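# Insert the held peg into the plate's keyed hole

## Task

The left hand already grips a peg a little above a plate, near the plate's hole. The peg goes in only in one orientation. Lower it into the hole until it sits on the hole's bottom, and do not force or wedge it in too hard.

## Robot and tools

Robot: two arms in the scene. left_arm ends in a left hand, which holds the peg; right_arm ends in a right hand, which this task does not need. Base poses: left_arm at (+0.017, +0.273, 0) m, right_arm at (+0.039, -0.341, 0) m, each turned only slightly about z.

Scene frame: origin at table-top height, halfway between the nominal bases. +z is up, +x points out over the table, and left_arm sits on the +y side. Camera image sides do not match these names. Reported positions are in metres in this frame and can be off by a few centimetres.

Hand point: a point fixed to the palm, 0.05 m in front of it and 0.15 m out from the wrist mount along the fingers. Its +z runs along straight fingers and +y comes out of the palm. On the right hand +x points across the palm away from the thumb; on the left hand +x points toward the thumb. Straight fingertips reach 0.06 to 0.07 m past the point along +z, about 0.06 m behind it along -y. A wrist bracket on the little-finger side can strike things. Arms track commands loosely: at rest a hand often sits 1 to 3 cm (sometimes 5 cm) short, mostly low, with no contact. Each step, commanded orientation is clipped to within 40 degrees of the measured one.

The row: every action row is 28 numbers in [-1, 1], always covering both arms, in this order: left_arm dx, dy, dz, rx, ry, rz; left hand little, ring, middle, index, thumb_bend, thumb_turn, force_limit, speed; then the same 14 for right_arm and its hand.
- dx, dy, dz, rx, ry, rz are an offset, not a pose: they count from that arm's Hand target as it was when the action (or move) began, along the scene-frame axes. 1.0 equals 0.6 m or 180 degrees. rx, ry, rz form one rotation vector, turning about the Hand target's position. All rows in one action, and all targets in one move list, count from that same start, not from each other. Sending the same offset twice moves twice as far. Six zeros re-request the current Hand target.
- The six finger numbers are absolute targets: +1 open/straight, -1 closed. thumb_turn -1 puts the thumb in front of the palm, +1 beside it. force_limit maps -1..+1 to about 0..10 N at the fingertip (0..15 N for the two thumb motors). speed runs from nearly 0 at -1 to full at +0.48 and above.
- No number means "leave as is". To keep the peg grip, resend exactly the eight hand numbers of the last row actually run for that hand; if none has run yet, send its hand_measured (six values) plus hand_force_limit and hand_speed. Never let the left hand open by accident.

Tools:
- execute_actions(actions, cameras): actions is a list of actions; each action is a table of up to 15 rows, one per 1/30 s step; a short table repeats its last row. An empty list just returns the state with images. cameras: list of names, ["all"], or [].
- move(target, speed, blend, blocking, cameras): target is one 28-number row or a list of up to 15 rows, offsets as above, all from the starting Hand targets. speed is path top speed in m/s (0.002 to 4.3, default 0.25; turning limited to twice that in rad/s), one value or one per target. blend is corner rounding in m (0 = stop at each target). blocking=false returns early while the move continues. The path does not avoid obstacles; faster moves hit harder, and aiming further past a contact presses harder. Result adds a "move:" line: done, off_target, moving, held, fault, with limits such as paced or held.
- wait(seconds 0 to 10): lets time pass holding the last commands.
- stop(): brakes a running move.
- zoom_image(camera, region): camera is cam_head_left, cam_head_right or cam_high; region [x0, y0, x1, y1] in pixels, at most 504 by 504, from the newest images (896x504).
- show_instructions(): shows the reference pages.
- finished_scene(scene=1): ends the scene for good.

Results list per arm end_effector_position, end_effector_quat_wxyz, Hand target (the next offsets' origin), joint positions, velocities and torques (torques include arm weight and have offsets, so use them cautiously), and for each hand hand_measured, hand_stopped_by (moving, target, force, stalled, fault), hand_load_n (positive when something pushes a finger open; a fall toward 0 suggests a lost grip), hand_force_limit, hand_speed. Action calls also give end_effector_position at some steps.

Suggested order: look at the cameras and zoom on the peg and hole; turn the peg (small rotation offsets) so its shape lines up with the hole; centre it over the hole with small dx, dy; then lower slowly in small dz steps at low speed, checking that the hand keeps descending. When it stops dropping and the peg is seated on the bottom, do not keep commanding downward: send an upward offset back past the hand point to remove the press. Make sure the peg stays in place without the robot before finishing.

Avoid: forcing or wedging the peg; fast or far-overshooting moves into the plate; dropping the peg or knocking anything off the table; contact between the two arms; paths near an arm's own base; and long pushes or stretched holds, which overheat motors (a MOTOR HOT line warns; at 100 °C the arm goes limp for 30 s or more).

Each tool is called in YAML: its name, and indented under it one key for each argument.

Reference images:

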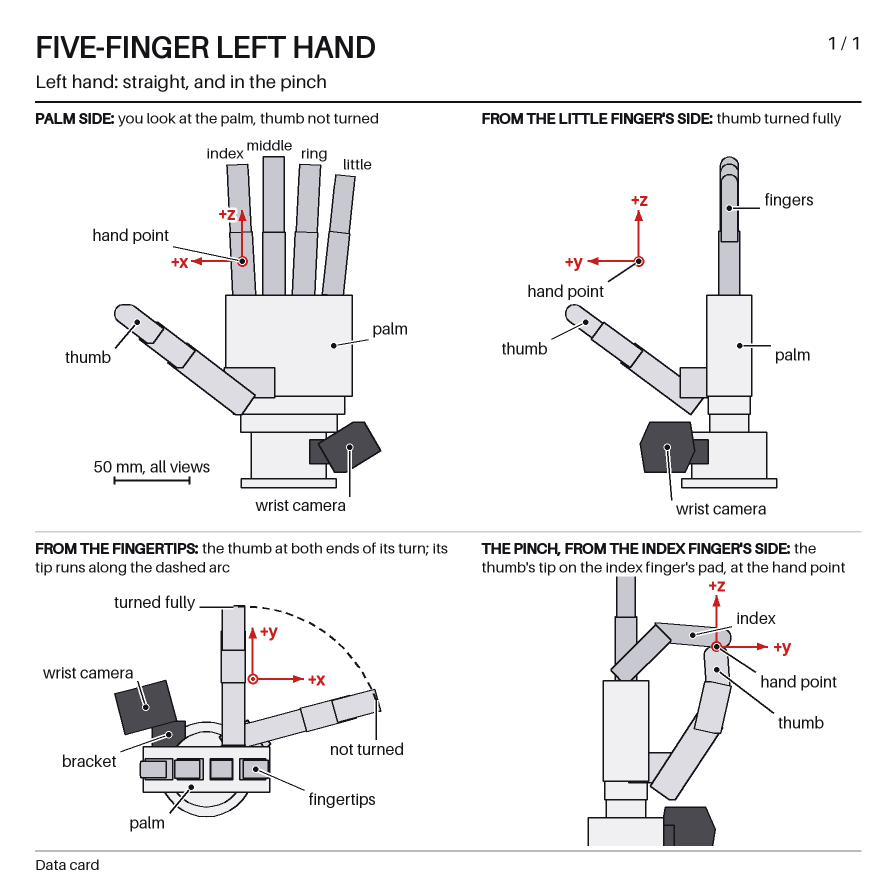

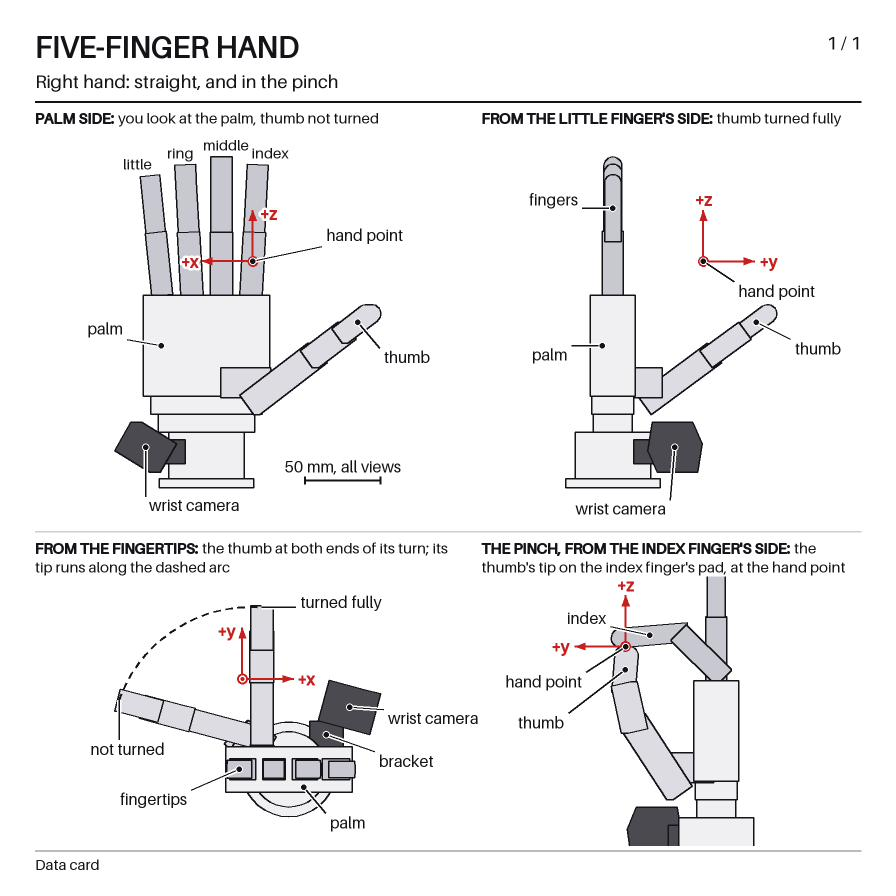

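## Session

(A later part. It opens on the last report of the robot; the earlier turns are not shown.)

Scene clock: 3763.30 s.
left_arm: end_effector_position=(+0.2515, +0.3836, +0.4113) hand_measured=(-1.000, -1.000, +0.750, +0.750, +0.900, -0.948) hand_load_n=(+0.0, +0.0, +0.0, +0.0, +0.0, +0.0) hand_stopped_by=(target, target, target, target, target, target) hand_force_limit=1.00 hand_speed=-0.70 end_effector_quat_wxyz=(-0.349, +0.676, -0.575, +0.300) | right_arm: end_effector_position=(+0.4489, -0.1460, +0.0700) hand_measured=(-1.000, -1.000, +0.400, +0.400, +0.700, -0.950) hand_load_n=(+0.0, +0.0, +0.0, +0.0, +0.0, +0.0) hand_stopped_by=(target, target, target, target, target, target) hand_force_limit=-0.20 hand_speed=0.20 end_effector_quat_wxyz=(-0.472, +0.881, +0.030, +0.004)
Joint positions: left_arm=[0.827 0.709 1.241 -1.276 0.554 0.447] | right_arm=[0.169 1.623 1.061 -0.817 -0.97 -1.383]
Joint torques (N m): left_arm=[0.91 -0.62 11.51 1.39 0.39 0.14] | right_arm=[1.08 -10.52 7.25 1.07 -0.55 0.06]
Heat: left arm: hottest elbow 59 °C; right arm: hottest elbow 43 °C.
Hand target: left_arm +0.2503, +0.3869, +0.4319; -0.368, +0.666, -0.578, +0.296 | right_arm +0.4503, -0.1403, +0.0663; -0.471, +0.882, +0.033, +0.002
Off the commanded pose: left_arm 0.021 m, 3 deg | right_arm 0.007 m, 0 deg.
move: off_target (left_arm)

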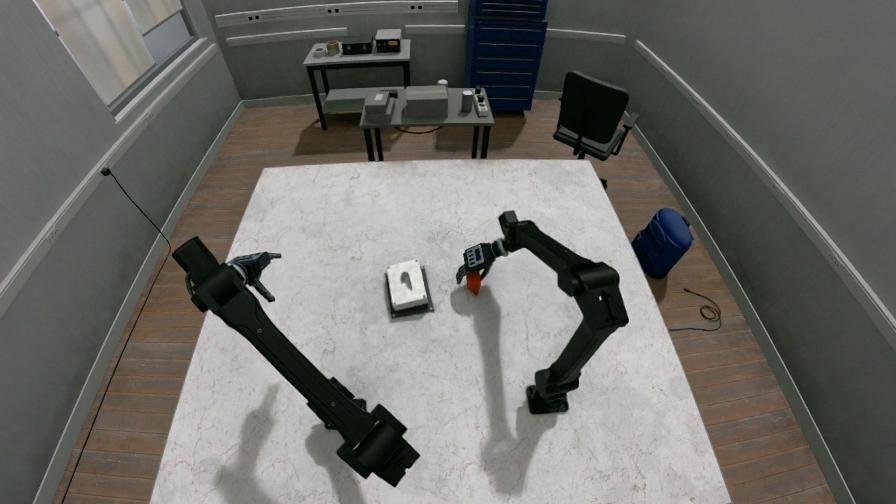

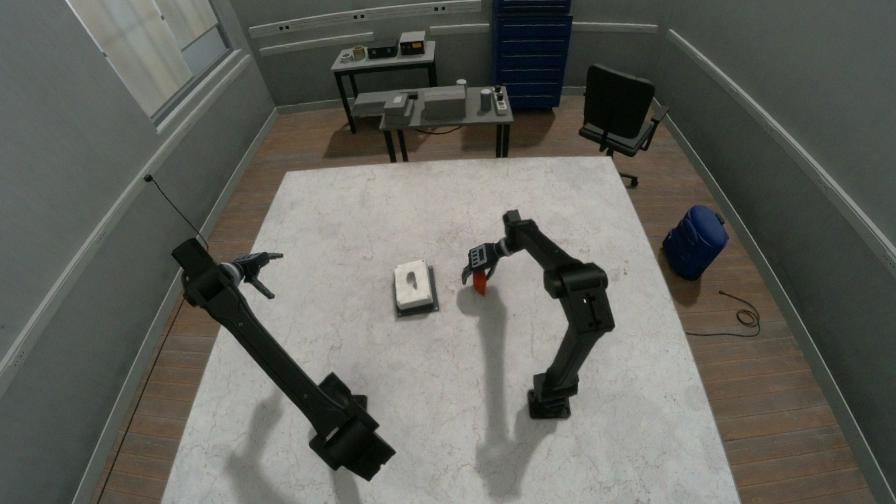

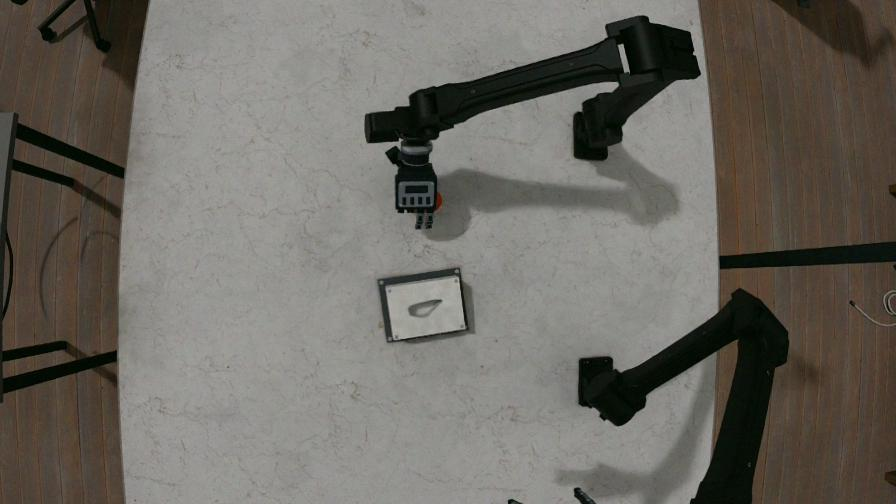

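move:
  target: [0,0,0,0,0,0,-1,-1,0.75,0.75,0.9,-0.948,1.0,-0.7,0.001,-0.026,0.0,0,0,0,-1,-1,0.40,0.40,0.7,-0.95,-0.2,0.2]
  speed: 0.1
  cameras: ["all"]

zoom_image:
  camera: "cam_high"
  region: [370, 150, 480, 250]

zoom_image:
  camera: "cam_head_left"
  region: [440, 220, 510, 310]

Scene clock: 3774.20 s.
left_arm: end_effector_position=(+0.2515, +0.3836, +0.4113) hand_measured=(-1.000, -1.000, +0.750, +0.750, +0.900, -0.948) hand_load_n=(+0.0, +0.0, +0.0, +0.0, +0.0, -0.5) hand_stopped_by=(target, target, target, target, target, target) hand_force_limit=1.00 hand_speed=-0.70 end_effector_quat_wxyz=(-0.349, +0.676, -0.575, +0.300) | right_arm: end_effector_position=(+0.4456, -0.1502, +0.0692) hand_measured=(-1.000, -1.000, +0.400, +0.400, +0.700, -0.950) hand_load_n=(+0.0, +0.0, +0.0, +0.0, +0.0, +0.0) hand_stopped_by=(target, target, target, target, target, target) hand_force_limit=-0.20 hand_speed=0.20 end_effector_quat_wxyz=(-0.470, +0.882, +0.037, +0.002)
Joint positions: left_arm=[0.827 0.709 1.241 -1.276 0.554 0.447] | right_arm=[0.163 1.623 1.061 -0.848 -0.97 -1.422]
Joint torques (N m): left_arm=[0.97 -0.56 11.52 1.37 0.39 0.14] | right_arm=[-1.03 -10.23 7.62 0.23 -0.75 -0.13]
Heat: left arm: hottest elbow 60 °C; right arm: hottest elbow 42 °C.
Hand target: left_arm +0.2503, +0.3869, +0.4319; -0.368, +0.666, -0.578, +0.296 | right_arm +0.4510, -0.1559, +0.0663; -0.471, +0.881, +0.033, +0.002
Off the commanded pose: left_arm 0.021 m, 3 deg | right_arm 0.008 m, 1 deg.
move: off_target (left_arm)

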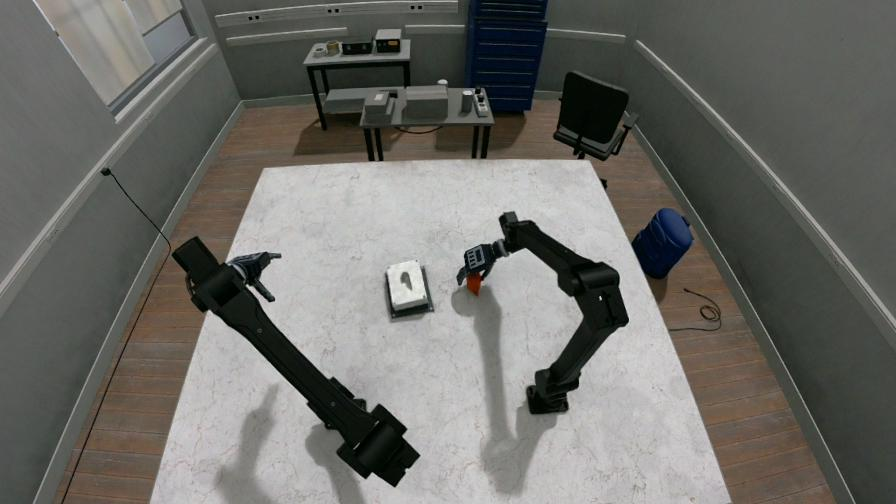

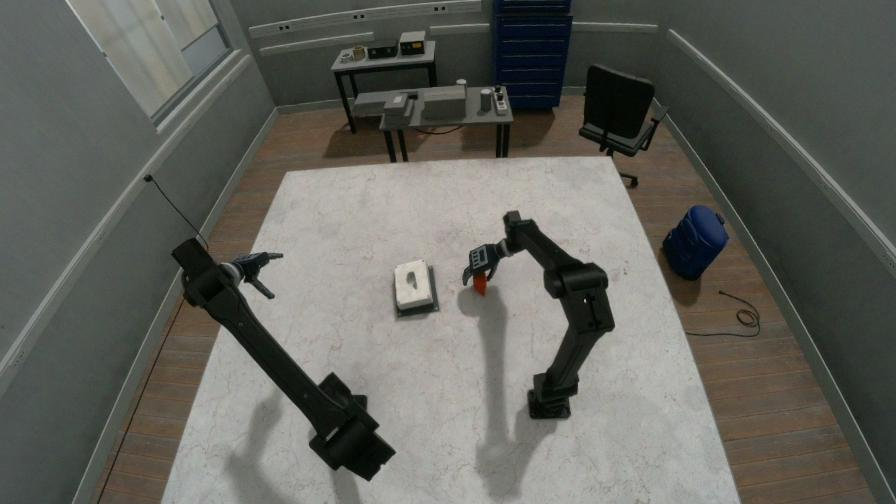

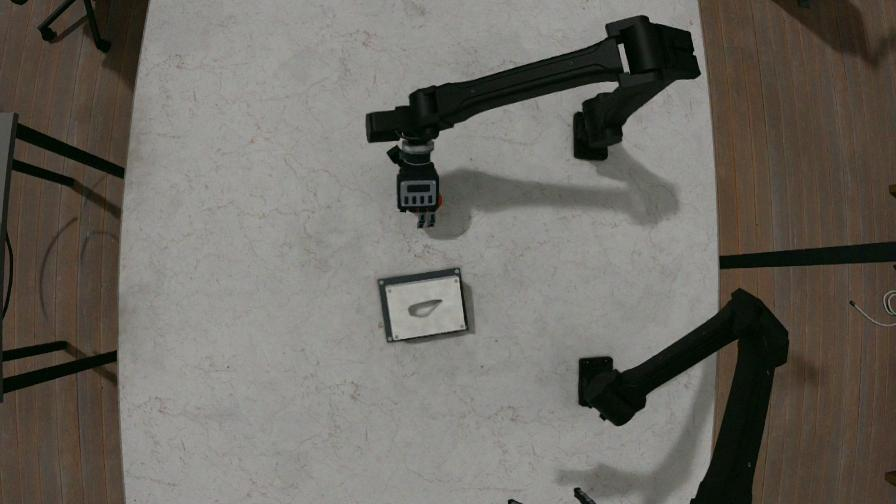

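Scaled by 4.582 from the camera's 896x504 image, which has a finer 1280x720 frame.

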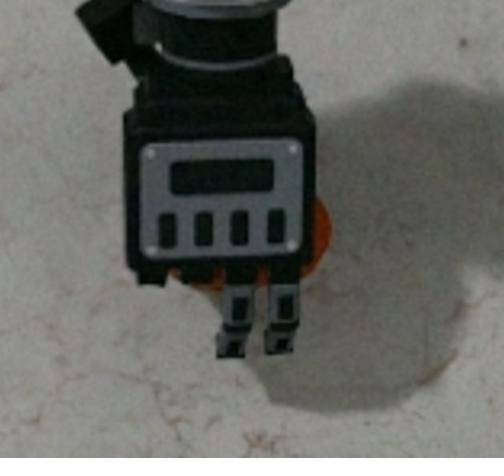

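Scaled by 5.600 from the camera's 896x504 image, which has a finer 1280x720 frame.

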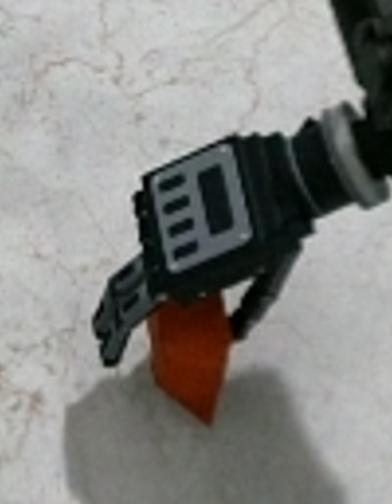

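move:
  target: [0,0,0,0,0,0,-1,-1,0.75,0.75,0.9,-0.948,1.0,-0.7,0.013,-0.001,0.003,0,0,0,-1,-1,0.30,0.30,0.6,-0.95,-0.5,-0.6]
  speed: 0.1
  cameras: ["all"]

zoom_image:
  camera: "cam_high"
  region: [370, 150, 480, 250]

zoom_image:
  camera: "cam_head_left"
  region: [440, 220, 510, 310]

Scene clock: 3779.97 s.
left_arm: end_effector_position=(+0.2515, +0.3836, +0.4113) hand_measured=(-1.000, -1.000, +0.750, +0.750, +0.900, -0.948) hand_load_n=(+0.0, +0.0, +0.0, +0.0, +0.0, +0.0) hand_stopped_by=(target, target, target, target, target, target) hand_force_limit=1.00 hand_speed=-0.70 end_effector_quat_wxyz=(-0.349, +0.676, -0.575, +0.300) | right_arm: end_effector_position=(+0.4422, -0.1524, +0.0630) hand_measured=(-1.000, -1.000, +0.300, +0.300, +0.600, -0.950) hand_load_n=(+0.0, +0.0, +0.0, +0.0, +0.0, +0.0) hand_stopped_by=(target, target, target, target, target, target) hand_force_limit=-0.50 hand_speed=-0.60 end_effector_quat_wxyz=(-0.469, +0.883, +0.031, -0.009)
Joint positions: left_arm=[0.827 0.709 1.241 -1.276 0.554 0.447] | right_arm=[0.159 1.638 1.061 -0.863 -0.97 -1.428]
Joint torques (N m): left_arm=[0.91 -0.56 11.52 1.39 0.39 0.14] | right_arm=[-1.08 -10.4 9.32 0.14 -0.76 -0.14]
Heat: left arm: hottest elbow 60 °C; right arm: hottest elbow 42 °C.
Hand target: left_arm +0.2503, +0.3869, +0.4319; -0.368, +0.666, -0.578, +0.296 | right_arm +0.4587, -0.1565, +0.0681; -0.471, +0.881, +0.033, +0.002
Off the commanded pose: left_arm 0.021 m, 3 deg | right_arm 0.018 m, 1 deg.
move: off_target (left_arm, right_arm)

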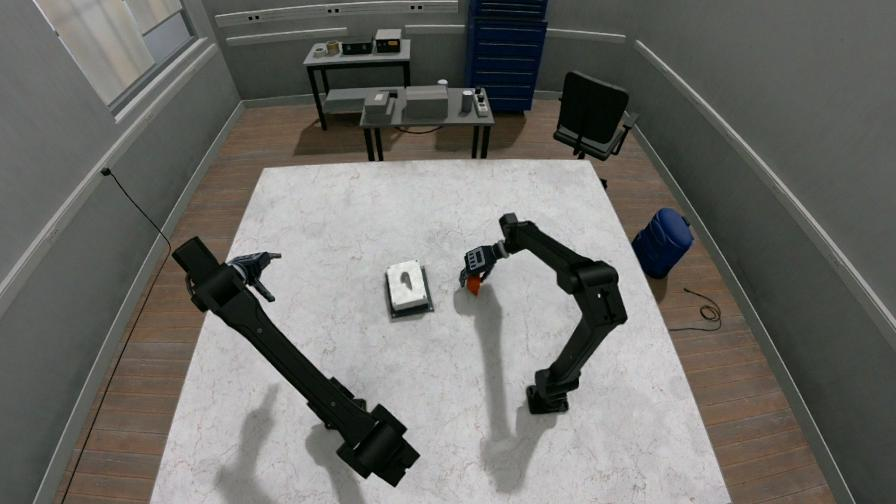

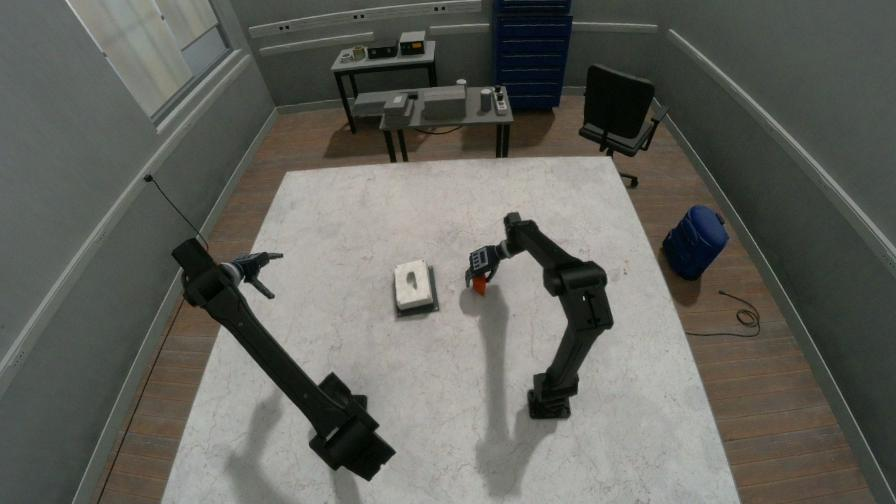

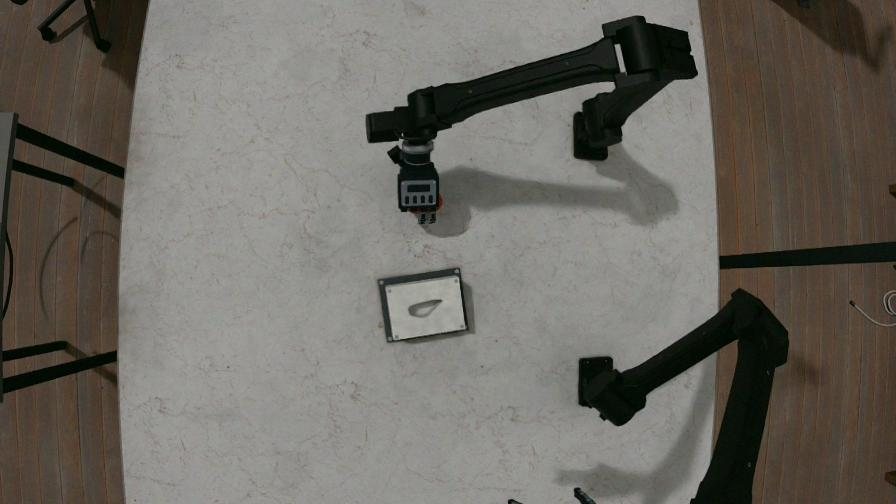

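Scaled by 4.582 from the camera's 896x504 image, which has a finer 1280x720 frame.

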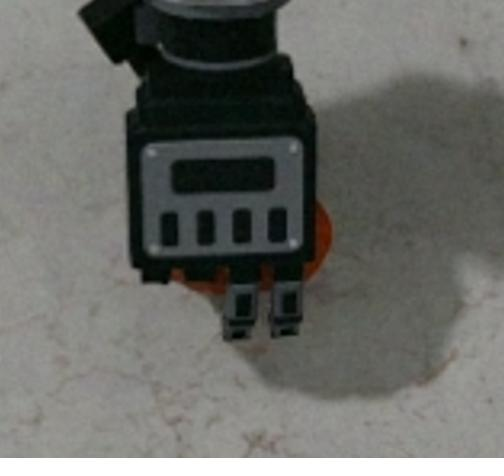

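Scaled by 5.600 from the camera's 896x504 image, which has a finer 1280x720 frame.

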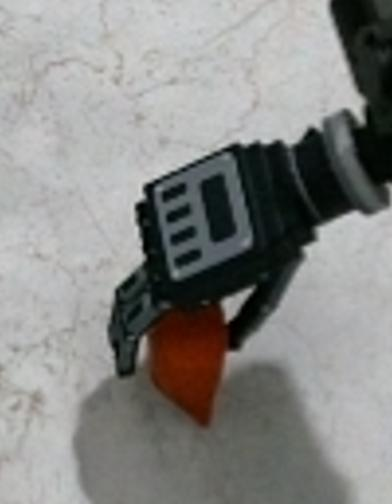

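move:
  target: [0,0,0,0,0,0,-1,-1,0.75,0.75,0.9,-0.948,1.0,-0.7,-0.005,0.006,0.04,0,0,0,-1,-1,0.30,0.30,0.6,-0.95,-0.5,-0.6]
  speed: 0.1
  cameras: []

Scene clock: 3784.07 s.
left_arm: end_effector_position=(+0.2515, +0.3836, +0.4113) hand_measured=(-1.000, -1.000, +0.750, +0.750, +0.900, -0.948) hand_load_n=(+0.0, +0.0, +0.0, +0.0, +0.0, +0.0) hand_stopped_by=(target, target, target, target, target, target) hand_force_limit=1.00 hand_speed=-0.70 end_effector_quat_wxyz=(-0.349, +0.676, -0.575, +0.300) | right_arm: end_effector_position=(+0.4349, -0.1535, +0.0663) hand_measured=(-1.000, -1.000, +0.300, +0.300, +0.600, -0.950) hand_load_n=(+0.0, +0.0, +0.0, +0.0, +0.0, +0.0) hand_stopped_by=(target, target, target, target, target, target) hand_force_limit=-0.50 hand_speed=-0.60 end_effector_quat_wxyz=(-0.467, +0.884, +0.023, -0.027)
Joint positions: left_arm=[0.827 0.709 1.241 -1.276 0.554 0.447] | right_arm=[0.159 1.638 1.07 -0.912 -0.97 -1.429]
Joint torques (N m): left_arm=[0.91 -0.56 11.52 1.37 0.39 0.14] | right_arm=[-0.32 -13.74 9.98 0.13 -0.73 0.02]
Heat: left arm: hottest elbow 60 °C; right arm: hottest elbow 42 °C.
Hand target: left_arm +0.2503, +0.3869, +0.4319; -0.368, +0.666, -0.578, +0.296 | right_arm +0.4557, -0.1529, +0.0920; -0.471, +0.881, +0.033, +0.002
Off the commanded pose: left_arm 0.021 m, 3 deg | right_arm 0.033 m, 4 deg.
move: off_target (left_arm, right_arm)
No camera images: "cameras" was empty.

move:
  target:
    - [0,0,0,0,0,0,-1,-1,0.75,0.75,0.9,-0.948,1.0,-0.7,-0.006,0.0,0.16,0,0,0,-1,-1,0.40,0.40,0.7,-0.95,-0.5,-0.2]
    - [0,0,0,0,0,0,-1,-1,0.75,0.75,0.9,-0.948,1.0,-0.7,-0.006,0.015,0.16,0,0,0,-1,-1,0.40,0.40,0.7,-0.95,-0.5,-0.2]
    - [0,0,0,0,0,0,-1,-1,0.75,0.75,0.9,-0.948,1.0,-0.7,-0.006,0.015,0.08,0,0,0,-1,-1,0.40,0.40,0.7,-0.95,-0.5,-0.2]
  speed: 0.1
  cameras: ["all"]

zoom_image:
  camera: "cam_high"
  region: [370, 150, 480, 250]

zoom_image:
  camera: "cam_head_left"
  region: [440, 220, 510, 310]

Scene clock: 3794.83 s.
left_arm: end_effector_position=(+0.2515, +0.3836, +0.4113) hand_measured=(-1.000, -1.000, +0.750, +0.750, +0.900, -0.948) hand_load_n=(+0.0, +0.0, +0.0, +0.0, +0.0, +0.0) hand_stopped_by=(target, target, target, target, target, target) hand_force_limit=1.00 hand_speed=-0.70 end_effector_quat_wxyz=(-0.349, +0.676, -0.575, +0.300) | right_arm: end_effector_position=(+0.4505, -0.1501, +0.1444) hand_measured=(-1.000, -1.000, +0.400, +0.400, +0.700, -0.950) hand_load_n=(+0.0, +0.0, +0.0, +0.0, +0.0, +0.0) hand_stopped_by=(target, target, target, target, target, target) hand_force_limit=-0.50 hand_speed=-0.20 end_effector_quat_wxyz=(-0.471, +0.881, +0.032, +0.006)
Joint positions: left_arm=[0.827 0.709 1.241 -1.276 0.554 0.447] | right_arm=[0.16 1.536 1.174 -1.028 -0.97 -1.401]
Joint torques (N m): left_arm=[0.91 -0.56 11.52 1.39 0.39 0.14] | right_arm=[1.14 -9.93 7.84 1.1 -0.59 0.08]
Heat: left arm: hottest elbow 61 °C; right arm: hottest elbow 44 °C.
Hand target: left_arm +0.2503, +0.3869, +0.4319; -0.368, +0.666, -0.578, +0.296 | right_arm +0.4521, -0.1439, +0.1402; -0.471, +0.881, +0.033, +0.002
Off the commanded pose: left_arm 0.021 m, 3 deg | right_arm 0.008 m, 1 deg.
move: off_target (left_arm)

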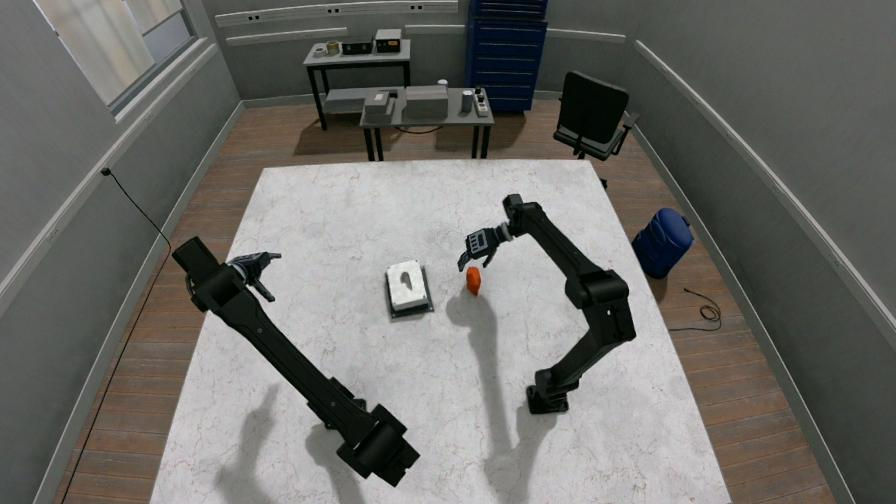

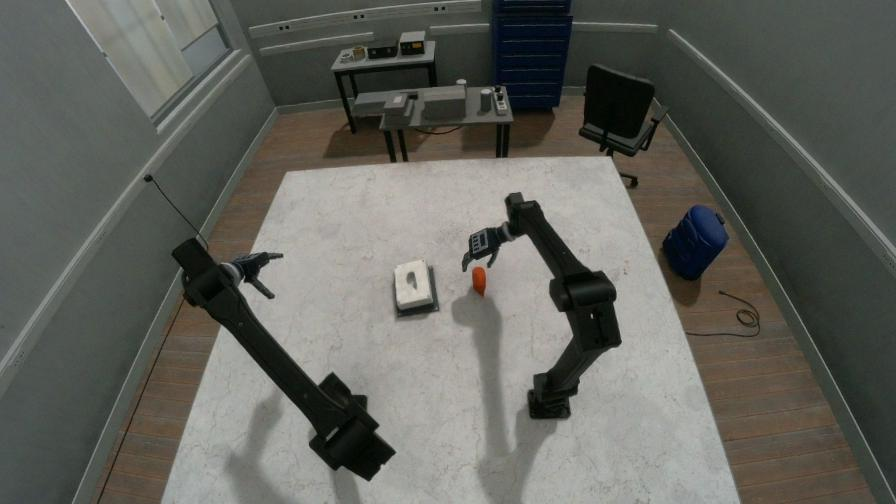

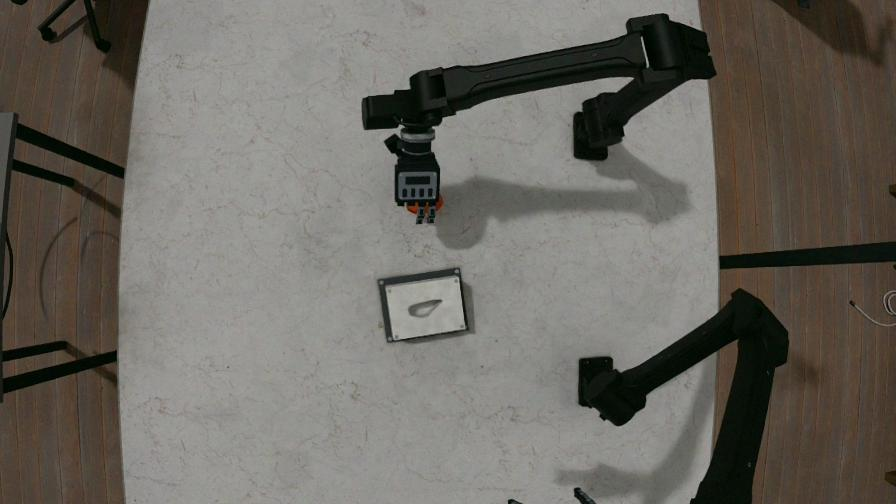

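Scaled by 4.582 from the camera's 896x504 image, which has a finer 1280x720 frame.

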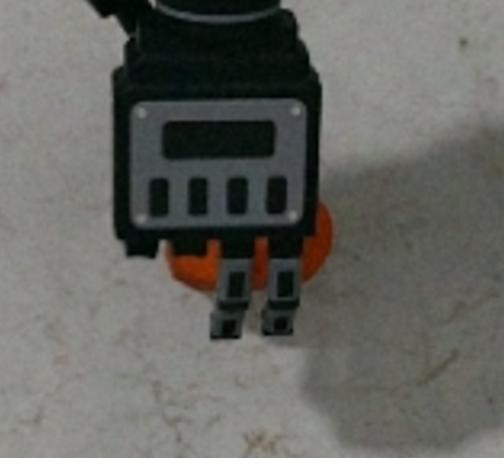

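Scaled by 5.600 from the camera's 896x504 image, which has a finer 1280x720 frame.

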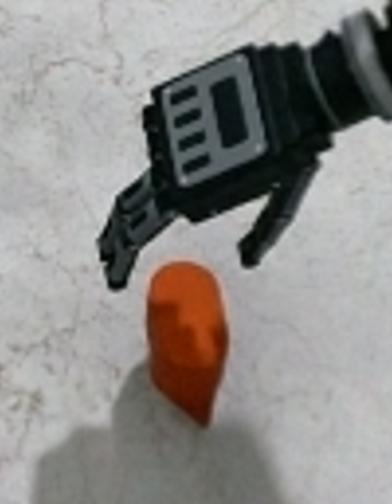

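move:
  target: [0,0,0,0,0,0,-1,-1,0.75,0.75,0.9,-0.948,1.0,-0.7,0.0,0.0,-0.124,0,0,0,-1,-1,0.40,0.40,0.7,-0.95,-0.5,-0.2]
  speed: 0.1
  cameras: ["all"]

zoom_image:
  camera: "cam_high"
  region: [370, 150, 480, 250]

zoom_image:
  camera: "cam_head_left"
  region: [440, 220, 510, 310]

Scene clock: 3803.30 s.
left_arm: end_effector_position=(+0.2515, +0.3836, +0.4113) hand_measured=(-1.000, -1.000, +0.750, +0.750, +0.900, -0.948) hand_load_n=(+0.0, +0.0, +0.0, +0.0, +0.0, +0.0) hand_stopped_by=(target, target, target, target, target, target) hand_force_limit=1.00 hand_speed=-0.70 end_effector_quat_wxyz=(-0.349, +0.676, -0.575, +0.300) | right_arm: end_effector_position=(+0.4511, -0.1500, +0.0694) hand_measured=(-1.000, -1.000, +0.400, +0.400, +0.700, -0.950) hand_load_n=(+0.0, +0.0, +0.0, +0.0, +0.0, +0.0) hand_stopped_by=(target, target, target, target, target, target) hand_force_limit=-0.50 hand_speed=-0.20 end_effector_quat_wxyz=(-0.471, +0.881, +0.031, +0.005)
Joint positions: left_arm=[0.827 0.709 1.241 -1.276 0.554 0.447] | right_arm=[0.16 1.628 1.067 -0.83 -0.97 -1.401]
Joint torques (N m): left_arm=[0.91 -0.62 11.52 1.39 0.39 0.14] | right_arm=[1.14 -10.58 7.24 1.2 -0.59 0.09]
Heat: left arm: hottest elbow 61 °C; right arm: hottest elbow 43 °C.
Hand target: left_arm +0.2503, +0.3869, +0.4319; -0.368, +0.666, -0.578, +0.296 | right_arm +0.4523, -0.1439, +0.0659; -0.471, +0.881, +0.033, +0.002
Off the commanded pose: left_arm 0.021 m, 3 deg | right_arm 0.007 m, 0 deg.
move: off_target (left_arm)

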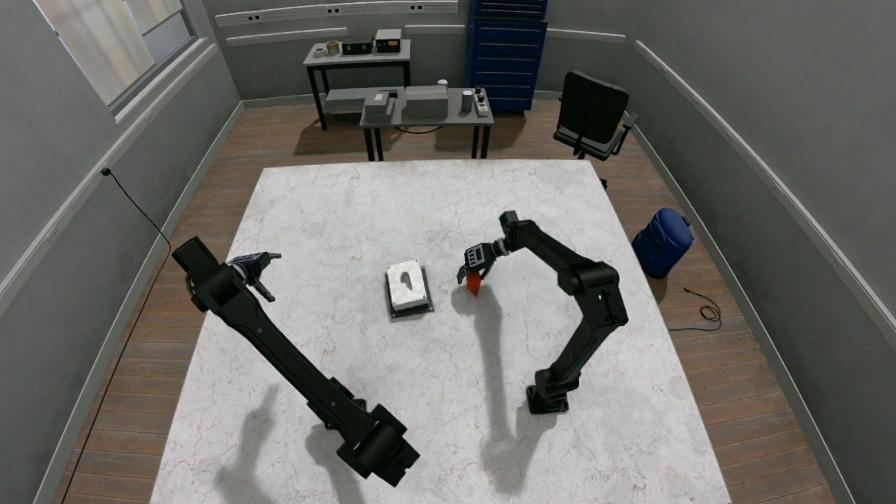

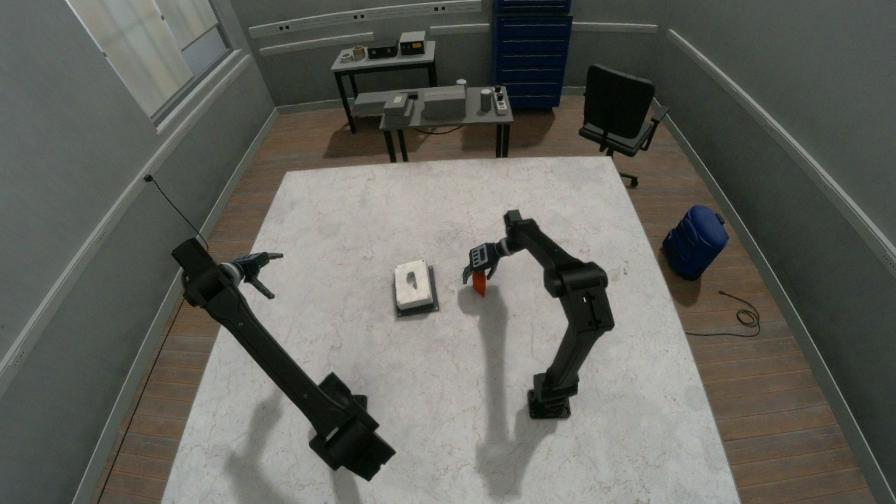

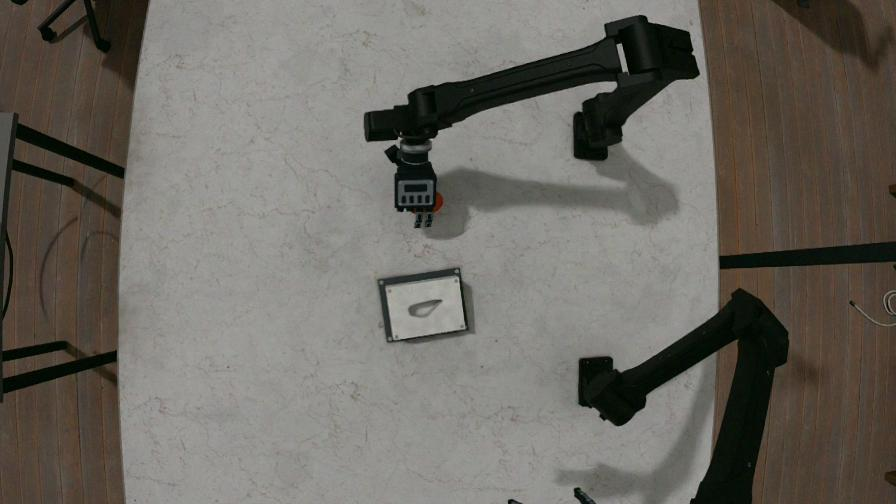

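Scaled by 4.582 from the camera's 896x504 image, which has a finer 1280x720 frame.

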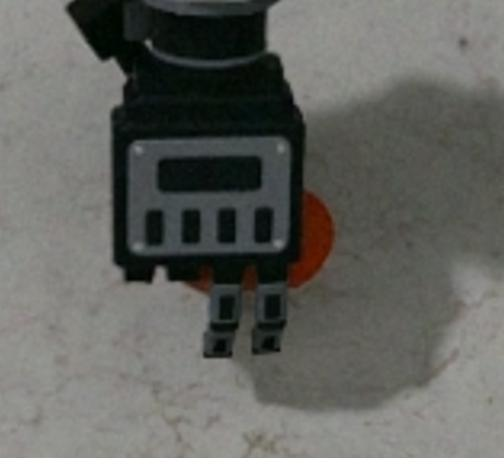

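Scaled by 5.600 from the camera's 896x504 image, which has a finer 1280x720 frame.

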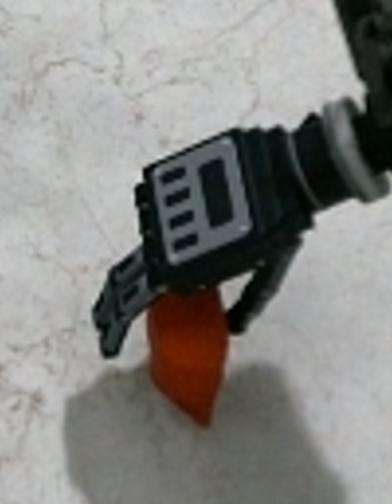

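move:
  target: [0,0,0,0,0,0,-1,-1,0.75,0.75,0.9,-0.948,1.0,-0.7,0.0,0.0,0.0,0,0,0,-1,-1,0.19,0.19,0.50,-0.95,-0.4,-0.8]
  speed: 0.1
  cameras: ["all"]

zoom_image:
  camera: "cam_high"
  region: [370, 150, 480, 250]

zoom_image:
  camera: "cam_head_left"
  region: [440, 220, 510, 310]

Scene clock: 3809.63 s.
left_arm: end_effector_position=(+0.2515, +0.3836, +0.4113) hand_measured=(-1.000, -1.000, +0.750, +0.750, +0.900, -0.948) hand_load_n=(+0.5, +0.0, +0.0, +0.0, +0.0, +0.5) hand_stopped_by=(target, target, target, target, target, target) hand_force_limit=1.00 hand_speed=-0.70 end_effector_quat_wxyz=(-0.349, +0.676, -0.575, +0.300) | right_arm: end_effector_position=(+0.4511, -0.1501, +0.0693) hand_measured=(-1.000, -1.000, +0.190, +0.190, +0.500, -0.950) hand_load_n=(+0.0, +0.0, +0.0, +0.0, +0.5, +0.0) hand_stopped_by=(target, target, target, target, target, target) hand_force_limit=-0.40 hand_speed=-0.80 end_effector_quat_wxyz=(-0.471, +0.882, +0.031, +0.005)
Joint positions: left_arm=[0.827 0.709 1.241 -1.276 0.554 0.447] | right_arm=[0.16 1.628 1.067 -0.83 -0.97 -1.4]
Joint torques (N m): left_arm=[0.91 -0.62 11.51 1.39 0.39 0.14] | right_arm=[1.14 -10.64 7.25 1.14 -0.62 0.09]
Heat: left arm: hottest elbow 61 °C; right arm: hottest elbow 43 °C.
Hand target: left_arm +0.2503, +0.3869, +0.4319; -0.368, +0.666, -0.578, +0.296 | right_arm +0.4522, -0.1439, +0.0659; -0.471, +0.881, +0.033, +0.002
Off the commanded pose: left_arm 0.021 m, 3 deg | right_arm 0.007 m, 0 deg.
move: off_target (left_arm)

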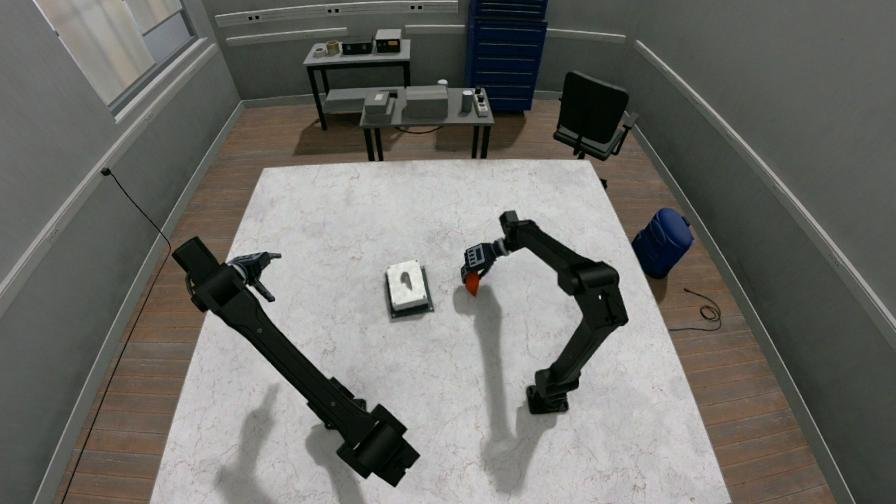

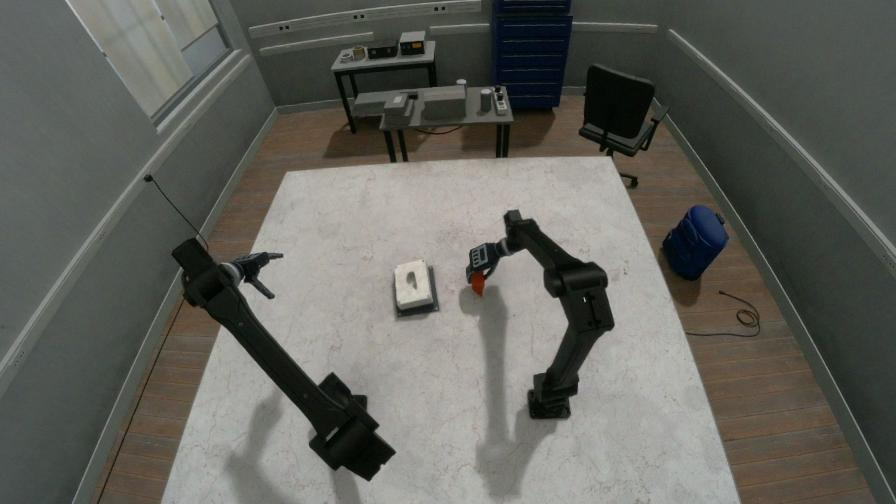

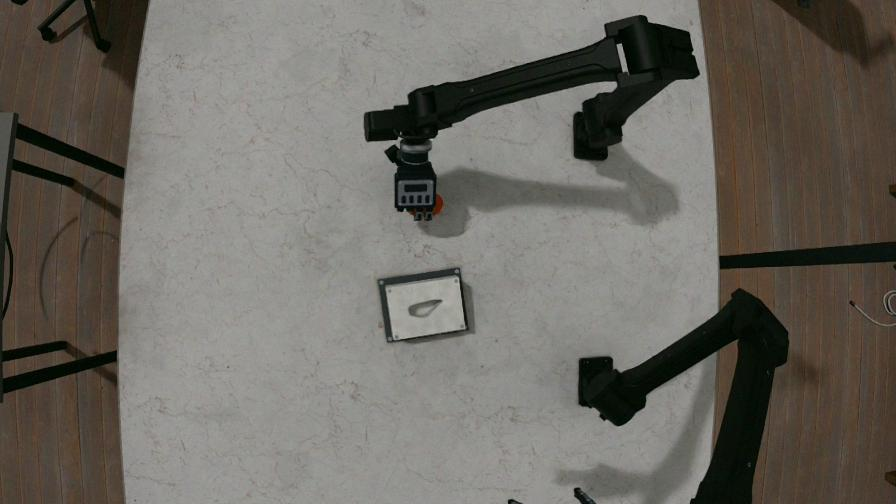

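Scaled by 4.582 from the camera's 896x504 image, which has a finer 1280x720 frame.

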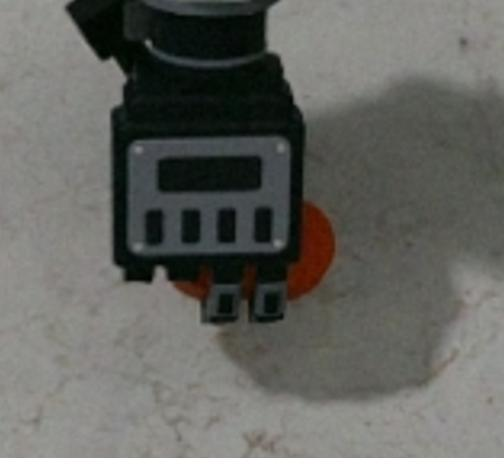

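Scaled by 5.600 from the camera's 896x504 image, which has a finer 1280x720 frame.

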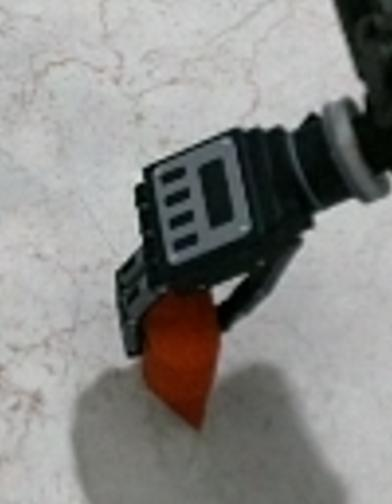

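move:
  target: [0,0,0,0,0,0,-1,-1,0.75,0.75,0.9,-0.948,1.0,-0.7,0.0,0.0,0.0,0,0,0,-1,-1,0.05,0.05,0.20,-0.95,-0.8,-0.9]
  speed: 0.1
  cameras: []

move:
  target: [0,0,0,0,0,0,-1,-1,0.75,0.75,0.9,-0.948,1.0,-0.7,0.0,0.0,0.0,0,0,0,-1,-1,0.0,0.0,0.10,-0.95,0.2,-0.95]
  speed: 0.1
  cameras: ["all"]

zoom_image:
  camera: "cam_high"
  region: [390, 180, 460, 230]

zoom_image:
  camera: "cam_head_left"
  region: [450, 250, 500, 310]

Scene clock: 3816.13 s.
left_arm: end_effector_position=(+0.2515, +0.3836, +0.4113) hand_measured=(-1.000, -1.000, +0.750, +0.750, +0.900, -0.948) hand_load_n=(+0.0, +0.0, +0.0, +0.0, +0.0, +0.0) hand_stopped_by=(target, target, target, target, target, target) hand_force_limit=1.00 hand_speed=-0.70 end_effector_quat_wxyz=(-0.349, +0.676, -0.575, +0.300) | right_arm: end_effector_position=(+0.4511, -0.1501, +0.0693) hand_measured=(-1.000, -1.000, +0.174, +0.172, +0.494, -0.950) hand_load_n=(+0.0, +0.0, +3.5, +1.5, +5.0, +0.5) hand_stopped_by=(target, target, force, force, force, target) hand_force_limit=-0.80 hand_speed=-0.90 end_effector_quat_wxyz=(-0.471, +0.882, +0.031, +0.005)
Joint positions: left_arm=[0.827 0.709 1.241 -1.276 0.554 0.447] | right_arm=[0.16 1.628 1.067 -0.83 -0.97 -1.4]
Joint torques (N m): left_arm=[0.91 -0.62 11.52 1.39 0.39 0.14] | right_arm=[1.2 -10.58 7.24 1.14 -0.62 0.09]
Heat: left arm: hottest elbow 61 °C; right arm: hottest elbow 43 °C.
Hand target: left_arm +0.2503, +0.3869, +0.4319; -0.368, +0.666, -0.578, +0.296 | right_arm +0.4522, -0.1439, +0.0659; -0.471, +0.881, +0.033, +0.002
Off the commanded pose: left_arm 0.021 m, 3 deg | right_arm 0.007 m, 0 deg.
move: off_target (left_arm)
No camera images: "cameras" was empty.

Scene clock: 3816.63 s.
left_arm: end_effector_position=(+0.2515, +0.3836, +0.4113) hand_measured=(-1.000, -1.000, +0.750, +0.750, +0.900, -0.948) hand_load_n=(+0.0, +0.0, +0.0, +0.0, +0.0, +0.0) hand_stopped_by=(target, target, target, target, target, target) hand_force_limit=1.00 hand_speed=-0.70 end_effector_quat_wxyz=(-0.349, +0.676, -0.575, +0.300) | right_arm: end_effector_position=(+0.4510, -0.1501, +0.0693) hand_measured=(-1.000, -1.000, +0.166, +0.156, +0.494, -0.950) hand_load_n=(+0.0, +0.0, +4.0, +7.5, +11.0, -1.0) hand_stopped_by=(target, target, force, force, force, target) hand_force_limit=0.20 hand_speed=-0.95 end_effector_quat_wxyz=(-0.471, +0.882, +0.030, +0.005)
Joint positions: left_arm=[0.827 0.709 1.241 -1.276 0.554 0.447] | right_arm=[0.16 1.628 1.067 -0.83 -0.97 -1.399]
Joint torques (N m): left_arm=[0.91 -0.56 11.52 1.37 0.38 0.14] | right_arm=[1.08 -10.58 7.25 1.16 -0.62 0.07]
Heat: left arm: hottest elbow 61 °C; right arm: hottest elbow 43 °C.
Hand target: left_arm +0.2503, +0.3869, +0.4319; -0.368, +0.666, -0.578, +0.296 | right_arm +0.4522, -0.1439, +0.0659; -0.471, +0.881, +0.033, +0.002
Off the commanded pose: left_arm 0.021 m, 3 deg | right_arm 0.007 m, 0 deg.
move: off_target (left_arm)

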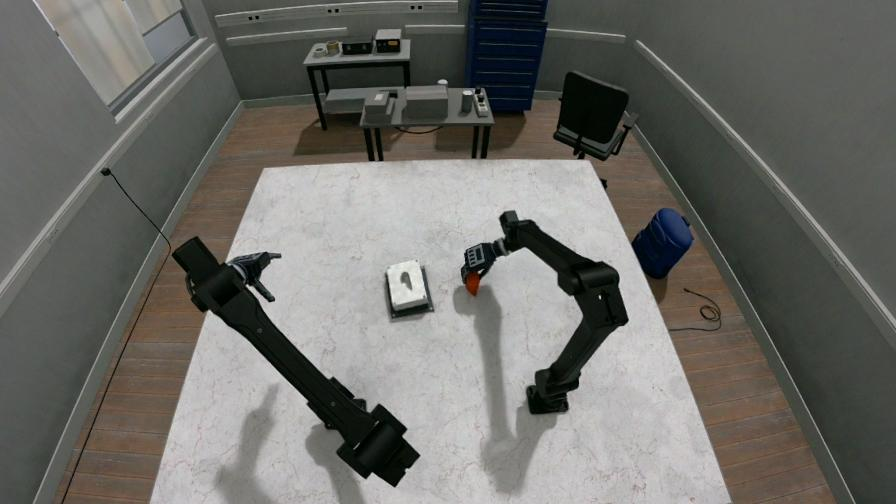

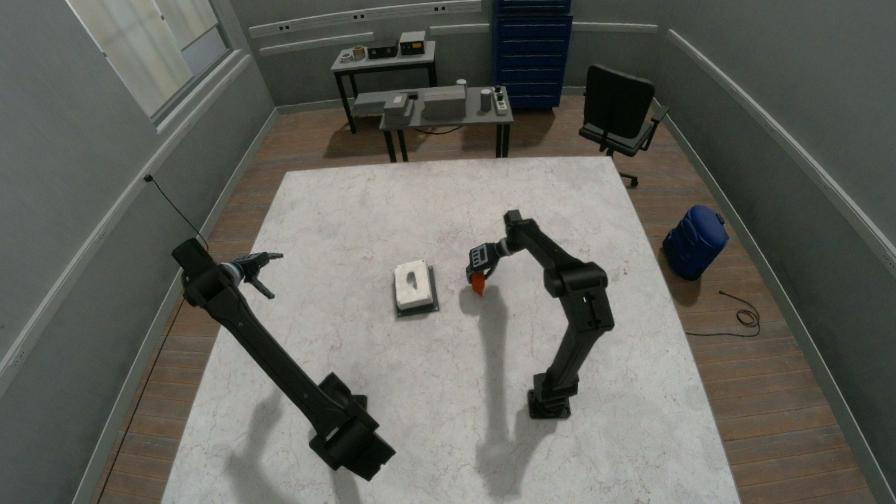

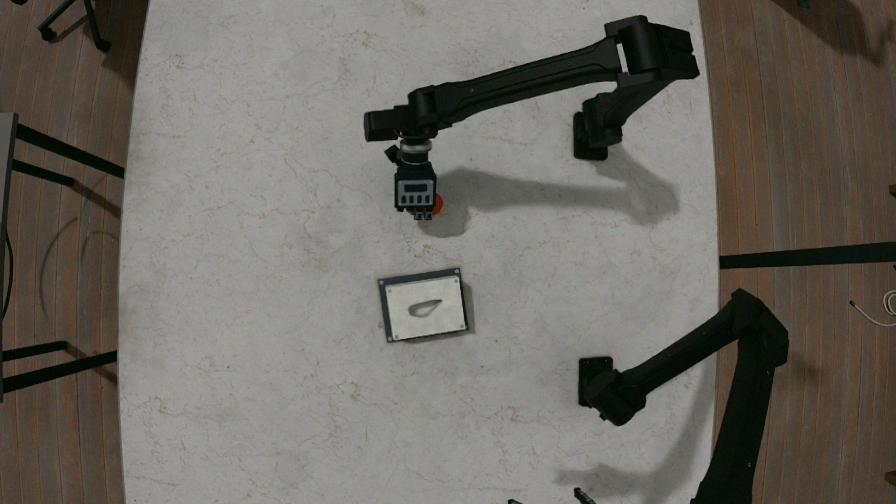

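Scaled by 7.200 from the camera's 896x504 image, which has a finer 1280x720 frame.

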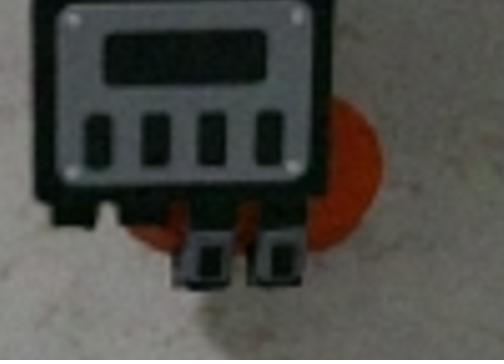

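Scaled by 8.400 from the camera's 896x504 image, which has a finer 1280x720 frame.

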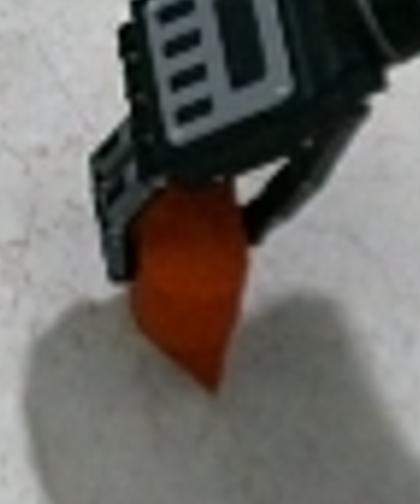

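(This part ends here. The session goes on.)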